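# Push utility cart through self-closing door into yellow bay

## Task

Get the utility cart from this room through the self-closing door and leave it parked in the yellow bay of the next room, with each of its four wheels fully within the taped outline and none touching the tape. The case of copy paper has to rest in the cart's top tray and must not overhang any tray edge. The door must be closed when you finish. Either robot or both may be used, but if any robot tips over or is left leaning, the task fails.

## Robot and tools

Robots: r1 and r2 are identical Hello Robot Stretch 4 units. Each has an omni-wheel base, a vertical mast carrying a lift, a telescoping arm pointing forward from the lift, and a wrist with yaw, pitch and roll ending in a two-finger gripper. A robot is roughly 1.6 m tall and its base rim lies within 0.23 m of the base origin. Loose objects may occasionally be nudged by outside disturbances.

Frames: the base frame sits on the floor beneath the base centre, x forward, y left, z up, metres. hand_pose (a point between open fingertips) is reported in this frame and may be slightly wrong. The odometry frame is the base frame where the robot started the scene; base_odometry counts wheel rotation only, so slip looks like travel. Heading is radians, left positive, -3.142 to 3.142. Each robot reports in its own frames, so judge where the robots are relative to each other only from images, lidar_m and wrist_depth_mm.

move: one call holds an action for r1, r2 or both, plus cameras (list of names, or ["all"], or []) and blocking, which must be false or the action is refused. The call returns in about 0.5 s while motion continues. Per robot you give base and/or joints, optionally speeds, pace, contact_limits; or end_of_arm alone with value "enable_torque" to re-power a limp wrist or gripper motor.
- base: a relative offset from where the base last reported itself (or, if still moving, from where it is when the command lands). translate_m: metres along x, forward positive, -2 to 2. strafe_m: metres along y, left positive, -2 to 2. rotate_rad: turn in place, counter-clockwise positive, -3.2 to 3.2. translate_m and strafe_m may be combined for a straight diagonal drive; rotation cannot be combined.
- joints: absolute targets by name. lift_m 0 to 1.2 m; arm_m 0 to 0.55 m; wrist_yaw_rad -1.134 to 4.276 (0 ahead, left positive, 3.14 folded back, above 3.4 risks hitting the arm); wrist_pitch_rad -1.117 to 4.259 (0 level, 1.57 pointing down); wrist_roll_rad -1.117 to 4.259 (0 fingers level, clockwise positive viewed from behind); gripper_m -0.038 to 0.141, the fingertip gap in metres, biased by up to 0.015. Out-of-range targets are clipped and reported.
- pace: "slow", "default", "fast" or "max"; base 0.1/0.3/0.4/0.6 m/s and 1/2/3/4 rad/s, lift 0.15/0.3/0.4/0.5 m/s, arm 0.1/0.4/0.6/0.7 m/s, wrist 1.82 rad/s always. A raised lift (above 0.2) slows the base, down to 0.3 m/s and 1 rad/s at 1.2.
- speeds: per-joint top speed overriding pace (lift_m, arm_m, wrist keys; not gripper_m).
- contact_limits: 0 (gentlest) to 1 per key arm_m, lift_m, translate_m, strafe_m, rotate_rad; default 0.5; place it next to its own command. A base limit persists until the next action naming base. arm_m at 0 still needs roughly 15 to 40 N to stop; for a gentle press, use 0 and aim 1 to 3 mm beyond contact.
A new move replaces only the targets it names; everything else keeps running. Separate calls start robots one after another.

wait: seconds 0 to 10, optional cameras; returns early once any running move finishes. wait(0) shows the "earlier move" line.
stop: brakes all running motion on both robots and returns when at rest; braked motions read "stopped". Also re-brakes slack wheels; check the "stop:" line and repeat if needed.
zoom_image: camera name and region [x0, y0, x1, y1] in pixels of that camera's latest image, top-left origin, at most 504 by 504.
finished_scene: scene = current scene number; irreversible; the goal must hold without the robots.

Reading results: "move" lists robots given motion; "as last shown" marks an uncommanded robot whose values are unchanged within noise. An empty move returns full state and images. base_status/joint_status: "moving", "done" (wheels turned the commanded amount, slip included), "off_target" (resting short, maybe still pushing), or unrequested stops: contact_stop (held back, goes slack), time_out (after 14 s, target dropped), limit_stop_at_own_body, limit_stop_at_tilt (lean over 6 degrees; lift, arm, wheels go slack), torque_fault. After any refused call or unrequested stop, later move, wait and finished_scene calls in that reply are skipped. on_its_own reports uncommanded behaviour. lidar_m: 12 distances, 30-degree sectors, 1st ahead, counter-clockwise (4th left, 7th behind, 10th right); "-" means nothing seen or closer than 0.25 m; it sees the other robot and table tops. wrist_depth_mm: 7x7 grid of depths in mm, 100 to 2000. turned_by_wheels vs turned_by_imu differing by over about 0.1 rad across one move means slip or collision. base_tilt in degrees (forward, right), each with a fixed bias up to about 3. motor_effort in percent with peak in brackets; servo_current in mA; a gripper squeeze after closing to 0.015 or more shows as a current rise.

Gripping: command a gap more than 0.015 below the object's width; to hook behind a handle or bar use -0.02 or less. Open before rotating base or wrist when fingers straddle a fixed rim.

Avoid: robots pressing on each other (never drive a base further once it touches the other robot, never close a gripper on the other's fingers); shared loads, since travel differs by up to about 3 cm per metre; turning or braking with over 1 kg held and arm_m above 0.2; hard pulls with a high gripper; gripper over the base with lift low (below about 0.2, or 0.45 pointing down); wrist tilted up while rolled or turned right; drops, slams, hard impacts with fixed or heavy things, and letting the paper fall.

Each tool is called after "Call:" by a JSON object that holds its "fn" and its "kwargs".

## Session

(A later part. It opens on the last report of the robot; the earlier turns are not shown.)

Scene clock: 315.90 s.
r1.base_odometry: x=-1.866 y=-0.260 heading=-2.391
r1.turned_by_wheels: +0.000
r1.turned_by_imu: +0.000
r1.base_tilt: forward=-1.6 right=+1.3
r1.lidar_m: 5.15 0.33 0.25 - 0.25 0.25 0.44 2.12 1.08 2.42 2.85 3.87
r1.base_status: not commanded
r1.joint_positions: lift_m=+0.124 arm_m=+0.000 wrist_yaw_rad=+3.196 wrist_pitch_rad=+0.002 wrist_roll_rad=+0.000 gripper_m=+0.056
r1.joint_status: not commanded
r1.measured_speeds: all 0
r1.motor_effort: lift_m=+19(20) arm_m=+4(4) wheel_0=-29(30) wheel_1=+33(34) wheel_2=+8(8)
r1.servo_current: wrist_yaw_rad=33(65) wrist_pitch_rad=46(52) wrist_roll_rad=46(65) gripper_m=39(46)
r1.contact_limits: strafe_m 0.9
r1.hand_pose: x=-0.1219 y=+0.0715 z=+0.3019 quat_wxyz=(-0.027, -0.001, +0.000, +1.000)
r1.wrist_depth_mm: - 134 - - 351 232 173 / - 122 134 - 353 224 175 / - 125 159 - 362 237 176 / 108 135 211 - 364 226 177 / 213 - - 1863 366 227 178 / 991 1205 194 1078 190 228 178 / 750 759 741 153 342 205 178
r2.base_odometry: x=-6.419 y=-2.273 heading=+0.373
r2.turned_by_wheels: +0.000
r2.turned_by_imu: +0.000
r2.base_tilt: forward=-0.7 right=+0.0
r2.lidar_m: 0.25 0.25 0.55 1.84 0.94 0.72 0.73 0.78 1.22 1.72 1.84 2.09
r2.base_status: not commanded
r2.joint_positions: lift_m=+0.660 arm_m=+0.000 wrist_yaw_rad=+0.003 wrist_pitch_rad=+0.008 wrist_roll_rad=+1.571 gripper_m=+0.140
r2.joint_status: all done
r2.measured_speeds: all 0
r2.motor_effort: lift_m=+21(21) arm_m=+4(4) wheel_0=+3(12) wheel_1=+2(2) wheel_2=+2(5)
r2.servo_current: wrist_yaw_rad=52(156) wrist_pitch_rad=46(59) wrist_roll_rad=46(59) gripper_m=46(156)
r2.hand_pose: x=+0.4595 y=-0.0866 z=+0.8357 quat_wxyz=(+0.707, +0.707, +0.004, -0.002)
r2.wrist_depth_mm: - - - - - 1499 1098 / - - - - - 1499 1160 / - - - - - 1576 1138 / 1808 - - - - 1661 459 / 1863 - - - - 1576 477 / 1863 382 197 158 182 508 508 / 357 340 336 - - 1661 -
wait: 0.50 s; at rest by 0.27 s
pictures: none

Call:
{"fn": "move", "kwargs": {"r2": {"base":{"strafe_m":-0.5}}, "r1": {"base":{"translate_m":0.8,"strafe_m":-0.3},"contact_limits":{"translate_m":1.0}}, "blocking": false}}

Call:
{"fn": "wait", "kwargs": {"seconds": 3}}

Call:
{"fn": "move", "kwargs": {"r2": {"base":{"translate_m":-0.35},"joints":{"wrist_yaw_rad":3.0}}, "blocking": false}}

Call:
{"fn": "wait", "kwargs": {"seconds": 2.5}}

Call:
{"fn": "move", "kwargs": {"r2": {"base":{"rotate_rad":0.65}}, "blocking": false}}

Call:
{"fn": "wait", "kwargs": {"seconds": 2, "cameras": ["r2_head_camera","r1_head_left_camera"]}}

Call:
{"fn": "wait", "kwargs": {"seconds": 0.5, "cameras": ["r2_head_camera"]}}

Call:
{"fn": "zoom_image", "kwargs": {"camera": "r2_head_camera", "region": [20, 260, 420, 560]}}

Scene clock: 330.33 s.
move: r1 moving; r2 moving
r1.base_odometry: x=-1.896 y=-0.274 heading=-2.391
r1.turned_by_wheels: +0.000
r1.turned_by_imu: +0.000
r1.base_tilt: forward=-1.6 right=+1.2
r1.lidar_m: 5.12 0.32 0.25 - 0.25 0.25 0.50 2.20 1.08 2.57 2.85 3.85
r1.base_status: translate_m moving; strafe_m moving
r1.joint_positions: lift_m=+0.124 arm_m=+0.000 wrist_yaw_rad=+3.196 wrist_pitch_rad=+0.002 wrist_roll_rad=+0.000 gripper_m=+0.056
r1.joint_status: not commanded
r1.measured_speeds: translate_m=+0.123 strafe_m=-0.048 rotate_rad=-0.001 lift_m=+0.000 arm_m=+0.000 wrist_yaw_rad=+0.000 wrist_pitch_rad=+0.000 wrist_roll_rad=+0.000
r1.motor_effort: lift_m=+19(20) arm_m=+4(4) wheel_0=+6(30) wheel_1=+7(34) wheel_2=-9(9)
r1.servo_current: wrist_yaw_rad=59(72) wrist_pitch_rad=46(46) wrist_roll_rad=52(59) gripper_m=46(46)
r1.contact_limits: translate_m 1
r1.hand_pose: x=-0.1219 y=+0.0715 z=+0.3019 quat_wxyz=(-0.027, -0.001, +0.000, +1.000)
r1.wrist_depth_mm: - 134 - - 364 236 174 / - 121 134 - 373 227 176 / - 124 157 - 377 229 176 / 108 135 208 - 382 230 178 / 212 - - - 384 232 179 / 1008 1182 194 1182 190 232 179 / 750 759 759 143 353 208 179
r2.base_odometry: x=-6.406 y=-2.307 heading=+0.373
r2.turned_by_wheels: +0.000
r2.turned_by_imu: +0.001
r2.base_tilt: forward=-0.7 right=+0.0
r2.lidar_m: 0.25 0.25 0.52 1.91 0.92 0.73 0.72 0.80 1.25 1.68 1.85 2.10
r2.base_status: strafe_m moving
r2.joint_positions: lift_m=+0.660 arm_m=+0.000 wrist_yaw_rad=+0.003 wrist_pitch_rad=+0.008 wrist_roll_rad=+1.571 gripper_m=+0.140
r2.joint_status: not commanded
r2.measured_speeds: translate_m=+0.000 strafe_m=-0.141 rotate_rad=+0.001 lift_m=+0.000 arm_m=+0.000 wrist_yaw_rad=+0.000 wrist_pitch_rad=+0.000 wrist_roll_rad=+0.000
r2.motor_effort: lift_m=+21(21) arm_m=+4(4) wheel_0=+8(12) wheel_1=-11(11) wheel_2=+1(3)
r2.servo_current: wrist_yaw_rad=46(59) wrist_pitch_rad=46(59) wrist_roll_rad=33(65) gripper_m=52(52)
r2.hand_pose: x=+0.4595 y=-0.0866 z=+0.8357 quat_wxyz=(+0.707, +0.707, +0.004, -0.002)
r2.wrist_depth_mm: - - - - - 1499 1138 / - - - - - 1576 1138 / - - - - - 1537 1160 / 1921 - - - - 1708 1042 / 1863 - - - - 1499 469 / 1921 1983 228 158 199 496 500 / - 370 370 - - 1808 -
pictures: none

Scene clock: 332.83 s.
earlier move: r1 moving; r2 done
r1.base_odometry: x=-2.540 y=-0.539 heading=-2.390
r1.turned_by_wheels: +0.000
r1.turned_by_imu: -0.001
r1.base_tilt: forward=-1.5 right=+1.3
r1.lidar_m: 4.47 3.21 2.32 2.23 1.83 0.31 0.32 1.42 1.86 2.48 2.59 3.51
r1.base_status: translate_m moving; strafe_m moving
r1.joint_positions: lift_m=+0.124 arm_m=+0.000 wrist_yaw_rad=+3.196 wrist_pitch_rad=+0.002 wrist_roll_rad=+0.000 gripper_m=+0.056
r1.joint_status: not commanded
r1.measured_speeds: translate_m=+0.245 strafe_m=-0.093 rotate_rad=+0.000 lift_m=+0.000 arm_m=+0.000 wrist_yaw_rad=+0.000 wrist_pitch_rad=+0.000 wrist_roll_rad=+0.000
r1.motor_effort: lift_m=+19(20) arm_m=+4(4) wheel_0=+1(30) wheel_1=+2(34) wheel_2=+0(11)
r1.servo_current: wrist_yaw_rad=46(72) wrist_pitch_rad=46(52) wrist_roll_rad=33(65) gripper_m=46(46)
r1.contact_limits: translate_m 1
r1.hand_pose: x=-0.1219 y=+0.0715 z=+0.3019 quat_wxyz=(-0.027, -0.001, +0.000, +1.000)
r1.wrist_depth_mm: - 134 - 480 - - - / - 122 135 473 - - - / - 125 159 439 - - - / 108 136 211 469 - - - / 137 1756 - 525 - - - / 223 1229 193 517 187 1118 1098 / 750 750 759 153 741 759 759
r2.base_odometry: x=-6.237 y=-2.739 heading=+0.373
r2.turned_by_wheels: +0.000
r2.turned_by_imu: +0.001
r2.base_tilt: forward=-0.7 right=+0.1
r2.lidar_m: 2.00 0.61 0.53 2.05 0.99 0.81 0.80 0.87 1.24 1.21 1.32 2.02
r2.base_status: done
r2.joint_positions: lift_m=+0.660 arm_m=+0.000 wrist_yaw_rad=+0.003 wrist_pitch_rad=+0.008 wrist_roll_rad=+1.571 gripper_m=+0.140
r2.joint_status: not commanded
r2.measured_speeds: all 0
r2.motor_effort: lift_m=+20(21) arm_m=+4(4) wheel_0=+2(14) wheel_1=-1(12) wheel_2=+0(3)
r2.servo_current: wrist_yaw_rad=52(59) wrist_pitch_rad=46(59) wrist_roll_rad=46(65) gripper_m=46(59)
r2.hand_pose: x=+0.4595 y=-0.0866 z=+0.8358 quat_wxyz=(+0.707, +0.707, +0.004, -0.002)
r2.wrist_depth_mm: - - - - - 1537 1138 / - - - - - 1537 1138 / - - - - - 1537 1138 / - - - - - 1537 1160 / - - - - - 1464 1138 / 1863 1921 - - - 1366 1160 / 1921 - - - - 1808 1160
wait: 2.50 of 3 s (r2 has come to rest)
pictures: none

Scene clock: 333.33 s.
earlier move: r1 moving
move: r2 moving
r1.base_odometry: x=-2.629 y=-0.575 heading=-2.391
r1.turned_by_wheels: +0.000
r1.turned_by_imu: +0.000
r1.base_tilt: forward=-1.6 right=+1.3
r1.lidar_m: 4.40 3.23 2.37 2.26 1.96 1.25 0.48 1.48 1.96 2.45 2.54 3.44
r1.base_status: translate_m moving; strafe_m moving
r1.joint_positions: lift_m=+0.124 arm_m=+0.000 wrist_yaw_rad=+3.196 wrist_pitch_rad=+0.002 wrist_roll_rad=+0.000 gripper_m=+0.056
r1.joint_status: not commanded
r1.measured_speeds: translate_m=+0.123 strafe_m=-0.047 rotate_rad=-0.002 lift_m=+0.000 arm_m=+0.000 wrist_yaw_rad=+0.000 wrist_pitch_rad=+0.000 wrist_roll_rad=+0.000
r1.motor_effort: lift_m=+20(20) arm_m=+4(4) wheel_0=+1(4) wheel_1=+2(5) wheel_2=+0(2)
r1.servo_current: wrist_yaw_rad=33(65) wrist_pitch_rad=39(46) wrist_roll_rad=59(59) gripper_m=39(46)
r1.contact_limits: translate_m 1
r1.hand_pose: x=-0.1219 y=+0.0715 z=+0.3019 quat_wxyz=(-0.027, -0.001, +0.000, +1.000)
r1.wrist_depth_mm: - 135 - - - - - / - 122 135 - - - - / - 124 160 - - - - / 108 135 195 - - - - / 137 1618 - - - - - / 224 1205 194 - 187 1138 1118 / 750 750 290 143 778 768 750
r2.base_odometry: x=-6.266 y=-2.750 heading=+0.373
r2.turned_by_wheels: +0.000
r2.turned_by_imu: +0.000
r2.base_tilt: forward=-0.7 right=+0.1
r2.lidar_m: 2.03 0.59 0.54 2.00 0.97 0.76 0.76 0.85 1.24 1.19 1.35 2.07
r2.base_status: translate_m moving
r2.joint_positions: lift_m=+0.660 arm_m=+0.000 wrist_yaw_rad=+0.562 wrist_pitch_rad=+0.008 wrist_roll_rad=+1.571 gripper_m=+0.140
r2.joint_status: wrist_yaw_rad moving
r2.measured_speeds: translate_m=-0.121 strafe_m=-0.001 rotate_rad=-0.005 lift_m=+0.000 arm_m=+0.000 wrist_yaw_rad=+1.737 wrist_pitch_rad=+0.000 wrist_roll_rad=+0.000
r2.motor_effort: lift_m=+20(21) arm_m=+4(4) wheel_0=-7(9) wheel_1=-6(9) wheel_2=+11(12)
r2.servo_current: wrist_yaw_rad=85(117) wrist_pitch_rad=46(52) wrist_roll_rad=52(52) gripper_m=46(52)
r2.hand_pose: x=+0.4615 y=+0.0798 z=+0.8358 quat_wxyz=(+0.680, +0.679, +0.199, +0.194)
r2.wrist_depth_mm: - - - - - 1499 1138 / - - - - - 1537 1138 / 1921 - - - - 1661 1138 / - - - - - 1708 1138 / - - - - - 1576 1160 / - - - - 212 204 1160 / - - - - - - 530
pictures: none

Scene clock: 334.10 s.
earlier move: r1 done; r2 moving
r1.base_odometry: x=-2.656 y=-0.586 heading=-2.391
r1.turned_by_wheels: +0.000
r1.turned_by_imu: +0.000
r1.base_tilt: forward=-1.6 right=+1.3
r1.lidar_m: 4.37 3.26 2.38 2.28 2.01 1.37 0.66 0.69 2.04 2.45 2.54 3.42
r1.base_status: done
r1.joint_positions: lift_m=+0.124 arm_m=+0.000 wrist_yaw_rad=+3.196 wrist_pitch_rad=+0.002 wrist_roll_rad=+0.000 gripper_m=+0.056
r1.joint_status: not commanded
r1.measured_speeds: all 0
r1.motor_effort: lift_m=+19(20) arm_m=+4(4) wheel_0=+0(4) wheel_1=+2(5) wheel_2=+0(2)
r1.servo_current: wrist_yaw_rad=33(65) wrist_pitch_rad=39(52) wrist_roll_rad=46(78) gripper_m=39(52)
r1.contact_limits: translate_m 1
r1.hand_pose: x=-0.1219 y=+0.0715 z=+0.3019 quat_wxyz=(-0.027, -0.001, +0.000, +1.000)
r1.wrist_depth_mm: - 134 - - - - - / - 122 135 - - - - / - 124 158 - - - - / 108 135 196 - - - - / 137 - - - 1499 - - / 1008 1205 190 1060 187 1138 1118 / 759 759 759 788 788 759 759
r2.base_odometry: x=-6.423 y=-2.812 heading=+0.373
r2.turned_by_wheels: +0.000
r2.turned_by_imu: +0.000
r2.base_tilt: forward=-0.7 right=+0.0
r2.lidar_m: 2.20 0.66 0.63 1.53 0.75 0.60 0.59 0.67 1.00 1.20 1.28 2.06
r2.base_status: translate_m moving
r2.joint_positions: lift_m=+0.660 arm_m=+0.000 wrist_yaw_rad=+1.893 wrist_pitch_rad=+0.008 wrist_roll_rad=+1.571 gripper_m=+0.140
r2.joint_status: wrist_yaw_rad moving
r2.measured_speeds: translate_m=-0.281 strafe_m=+0.000 rotate_rad=-0.002 lift_m=+0.000 arm_m=+0.000 wrist_yaw_rad=+1.742 wrist_pitch_rad=+0.000 wrist_roll_rad=+0.000
r2.motor_effort: lift_m=+20(21) arm_m=+4(4) wheel_0=-6(11) wheel_1=-6(9) wheel_2=+8(13)
r2.servo_current: wrist_yaw_rad=72(130) wrist_pitch_rad=46(52) wrist_roll_rad=39(59) gripper_m=52(59)
r2.hand_pose: x=+0.1626 y=+0.3012 z=+0.8358 quat_wxyz=(+0.416, +0.411, +0.575, +0.572)
r2.wrist_depth_mm: - - - - - 1618 1138 / - - - - - 1618 1138 / - - - - - 1661 1205 / - - - - - 1661 1160 / - - - - - 1499 1160 / - 188 177 158 183 204 1160 / - - - - - - 1078
wait: 0.77 of 2.5 s (r1 has come to rest)
pictures: none

Scene clock: 334.60 s.
earlier move: r2 moving
move: r2 moving
r1: as last shown
r1.lidar_m: 4.37 3.24 2.38 2.28 2.03 1.42 0.91 0.78 2.03 2.44 2.53 3.45
r1.motor_effort: lift_m=+19(20) arm_m=+4(4) wheel_0=+1(1) wheel_1=+2(3) wheel_2=+0(0)
r1.contact_limits: translate_m 1
r1.wrist_depth_mm: - 135 - - - - - / - 122 135 - - - - / - 124 158 - - - - / 108 135 195 - - - - / 137 - - - 1499 - - / 1008 1098 190 1118 188 1160 1098 / 750 759 759 788 778 759 750
r2.base_odometry: x=-6.518 y=-2.857 heading=+0.626
r2.turned_by_wheels: +0.253
r2.turned_by_imu: +0.245
r2.base_tilt: forward=-0.7 right=+0.1
r2.lidar_m: 0.88 0.74 3.56 0.83 0.56 0.47 0.48 0.64 1.18 1.21 1.47 2.30
r2.base_status: rotate_rad moving
r2.joint_positions: lift_m=+0.660 arm_m=+0.000 wrist_yaw_rad=+2.759 wrist_pitch_rad=+0.008 wrist_roll_rad=+1.571 gripper_m=+0.140
r2.joint_status: wrist_yaw_rad moving
r2.measured_speeds: translate_m=-0.160 strafe_m=+0.000 rotate_rad=+0.954 lift_m=+0.000 arm_m=+0.000 wrist_yaw_rad=+1.733 wrist_pitch_rad=+0.000 wrist_roll_rad=+0.000
r2.motor_effort: lift_m=+20(20) arm_m=+4(4) wheel_0=-6(9) wheel_1=-10(10) wheel_2=-5(5)
r2.servo_current: wrist_yaw_rad=143(143) wrist_pitch_rad=52(52) wrist_roll_rad=59(59) gripper_m=59(59)
r2.hand_pose: x=-0.0640 y=+0.1887 z=+0.8358 quat_wxyz=(+0.137, +0.132, +0.695, +0.694)
r2.wrist_depth_mm: - - - - - - - / - - - - - - - / - - - - - - - / - - - - - - - / - - - - - - - / - 188 177 158 183 185 - / - - - - - - -
pictures: none

Scene clock: 335.53 s.
earlier move: r2 done
r1.base_odometry: x=-2.656 y=-0.586 heading=-2.391
r1.turned_by_wheels: +0.000
r1.turned_by_imu: +0.000
r1.base_tilt: forward=-1.6 right=+1.2
r1.lidar_m: 4.37 3.26 2.38 2.28 2.03 1.45 1.16 1.10 2.03 2.46 2.55 3.46
r1.base_status: not commanded
r1.joint_positions: lift_m=+0.124 arm_m=+0.000 wrist_yaw_rad=+3.196 wrist_pitch_rad=+0.002 wrist_roll_rad=+0.000 gripper_m=+0.056
r1.joint_status: not commanded
r1.measured_speeds: all 0
r1.motor_effort: lift_m=+19(20) arm_m=+4(4) wheel_0=+0(1) wheel_1=+2(3) wheel_2=+0(0)
r1.servo_current: wrist_yaw_rad=46(59) wrist_pitch_rad=39(46) wrist_roll_rad=46(72) gripper_m=39(52)
r1.contact_limits: translate_m 1
r1.hand_pose: x=-0.1219 y=+0.0715 z=+0.3019 quat_wxyz=(-0.027, -0.001, +0.000, +1.000)
r1.wrist_depth_mm: - 135 - - - - - / - 122 135 - - - - / - 124 158 - - - - / 108 136 196 - - - - / 137 - - - 1537 - - / 1008 1205 191 1182 187 1160 1118 / 750 759 759 788 778 759 759
r2.base_odometry: x=-6.548 y=-2.889 heading=+1.022
r2.turned_by_wheels: +0.397
r2.turned_by_imu: +0.387
r2.base_tilt: forward=-0.6 right=+0.1
r2.lidar_m: 0.75 1.20 0.95 0.54 0.44 0.44 0.53 0.93 1.16 1.32 2.35 1.02
r2.base_status: done
r2.joint_positions: lift_m=+0.660 arm_m=+0.000 wrist_yaw_rad=+2.997 wrist_pitch_rad=+0.008 wrist_roll_rad=+1.571 gripper_m=+0.140
r2.joint_status: all done
r2.measured_speeds: all 0
r2.motor_effort: lift_m=+20(21) arm_m=+4(4) wheel_0=-4(9) wheel_1=-1(10) wheel_2=-7(11)
r2.servo_current: wrist_yaw_rad=46(143) wrist_pitch_rad=46(52) wrist_roll_rad=46(59) gripper_m=52(59)
r2.hand_pose: x=-0.1019 y=+0.1280 z=+0.8358 quat_wxyz=(+0.054, +0.048, +0.705, +0.705)
r2.wrist_depth_mm: 427 430 424 427 424 436 436 / - - - - - - - / - - - - - - - / - - - - - - - / - - - - - - - / - 188 177 158 182 185 - / - - 276 - - - -
wait: 0.93 of 2 s (r2 has come to rest)
pictures: r1_head_left_camera, r2_head_camera
Images, in order (width x height): r1_head_left_camera 420x672, r2_head_camera 420x560.

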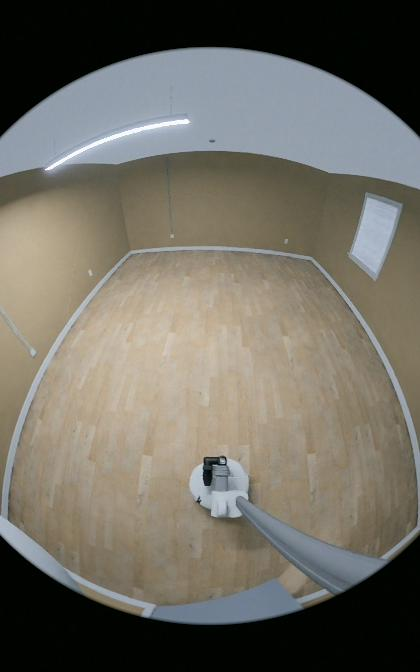

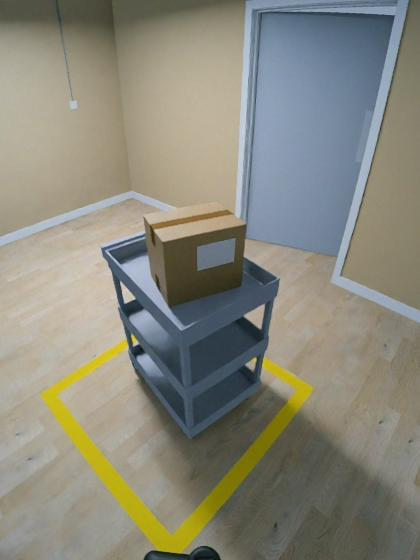

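Scene clock: 336.03 s.
r1.base_odometry: x=-2.656 y=-0.586 heading=-2.391
r1.turned_by_wheels: +0.000
r1.turned_by_imu: +0.000
r1.base_tilt: forward=-1.6 right=+1.3
r1.lidar_m: 4.38 3.27 2.38 2.28 2.02 1.44 1.27 1.27 2.03 2.45 2.54 3.43
r1.base_status: not commanded
r1.joint_positions: lift_m=+0.124 arm_m=+0.000 wrist_yaw_rad=+3.196 wrist_pitch_rad=+0.002 wrist_roll_rad=+0.000 gripper_m=+0.056
r1.joint_status: not commanded
r1.measured_speeds: all 0
r1.motor_effort: lift_m=+19(20) arm_m=+4(4) wheel_0=+1(1) wheel_1=+2(3) wheel_2=+0(0)
r1.servo_current: wrist_yaw_rad=46(59) wrist_pitch_rad=33(46) wrist_roll_rad=52(72) gripper_m=46(52)
r1.contact_limits: translate_m 1
r1.hand_pose: x=-0.1219 y=+0.0715 z=+0.3019 quat_wxyz=(-0.027, -0.001, +0.000, +1.000)
r1.wrist_depth_mm: - 134 - - - - - / - 122 135 - - - - / - 124 159 - - - - / 108 135 196 - - - - / 137 - - - 1499 - - / 1008 1229 192 1160 188 1138 1098 / 759 759 750 809 788 759 759
r2.base_odometry: x=-6.548 y=-2.889 heading=+1.022
r2.turned_by_wheels: +0.000
r2.turned_by_imu: +0.000
r2.base_tilt: forward=-0.7 right=+0.0
r2.lidar_m: 0.78 1.21 0.93 0.53 0.45 0.44 0.54 0.96 1.15 1.35 2.33 1.05
r2.base_status: done
r2.joint_positions: lift_m=+0.660 arm_m=+0.000 wrist_yaw_rad=+2.997 wrist_pitch_rad=+0.008 wrist_roll_rad=+1.571 gripper_m=+0.140
r2.joint_status: all done
r2.measured_speeds: all 0
r2.motor_effort: lift_m=+20(21) arm_m=+4(4) wheel_0=-4(9) wheel_1=-1(10) wheel_2=-7(11)
r2.servo_current: wrist_yaw_rad=46(143) wrist_pitch_rad=52(52) wrist_roll_rad=52(59) gripper_m=52(59)
r2.hand_pose: x=-0.1019 y=+0.1280 z=+0.8358 quat_wxyz=(+0.054, +0.048, +0.705, +0.705)
r2.wrist_depth_mm: 424 427 424 424 427 436 436 / - - - - - - - / - - - - - - - / - - - - - - - / - - - - - - - / - 189 177 158 183 185 - / - - 276 - - - -
wait: 0.50 s; at rest by 0.27 s
Images, in order (width x height): r2_head_camera 420x560.

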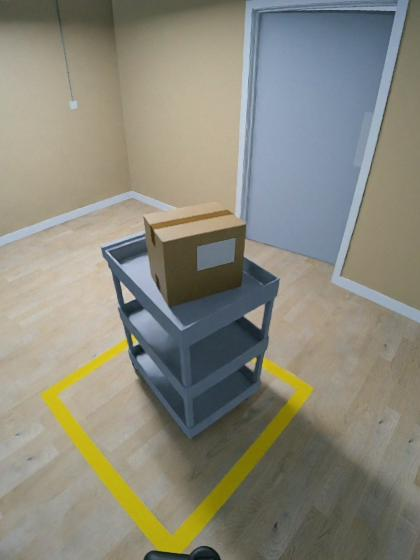

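Scaled by 1.260 from the camera's image (finer frame: 1200x1600).

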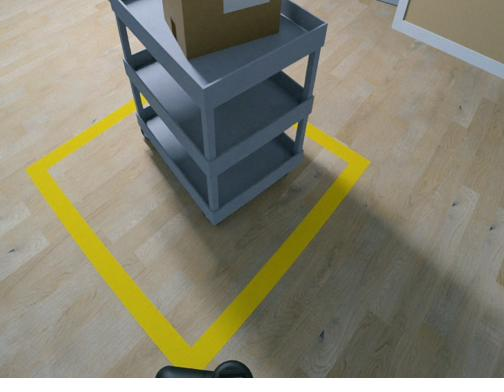

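Call:
{"fn": "zoom_image", "kwargs": {"camera": "r2_head_camera", "region": [90, 190, 290, 350]}}

Call:
{"fn": "finished_scene", "kwargs": {"scene": 2}}

Scaled by 2.520 from the camera's image (finer frame: 1200x1600).

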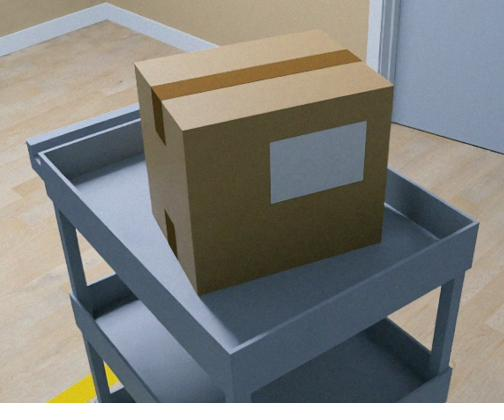

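The scene is finished: the task was done.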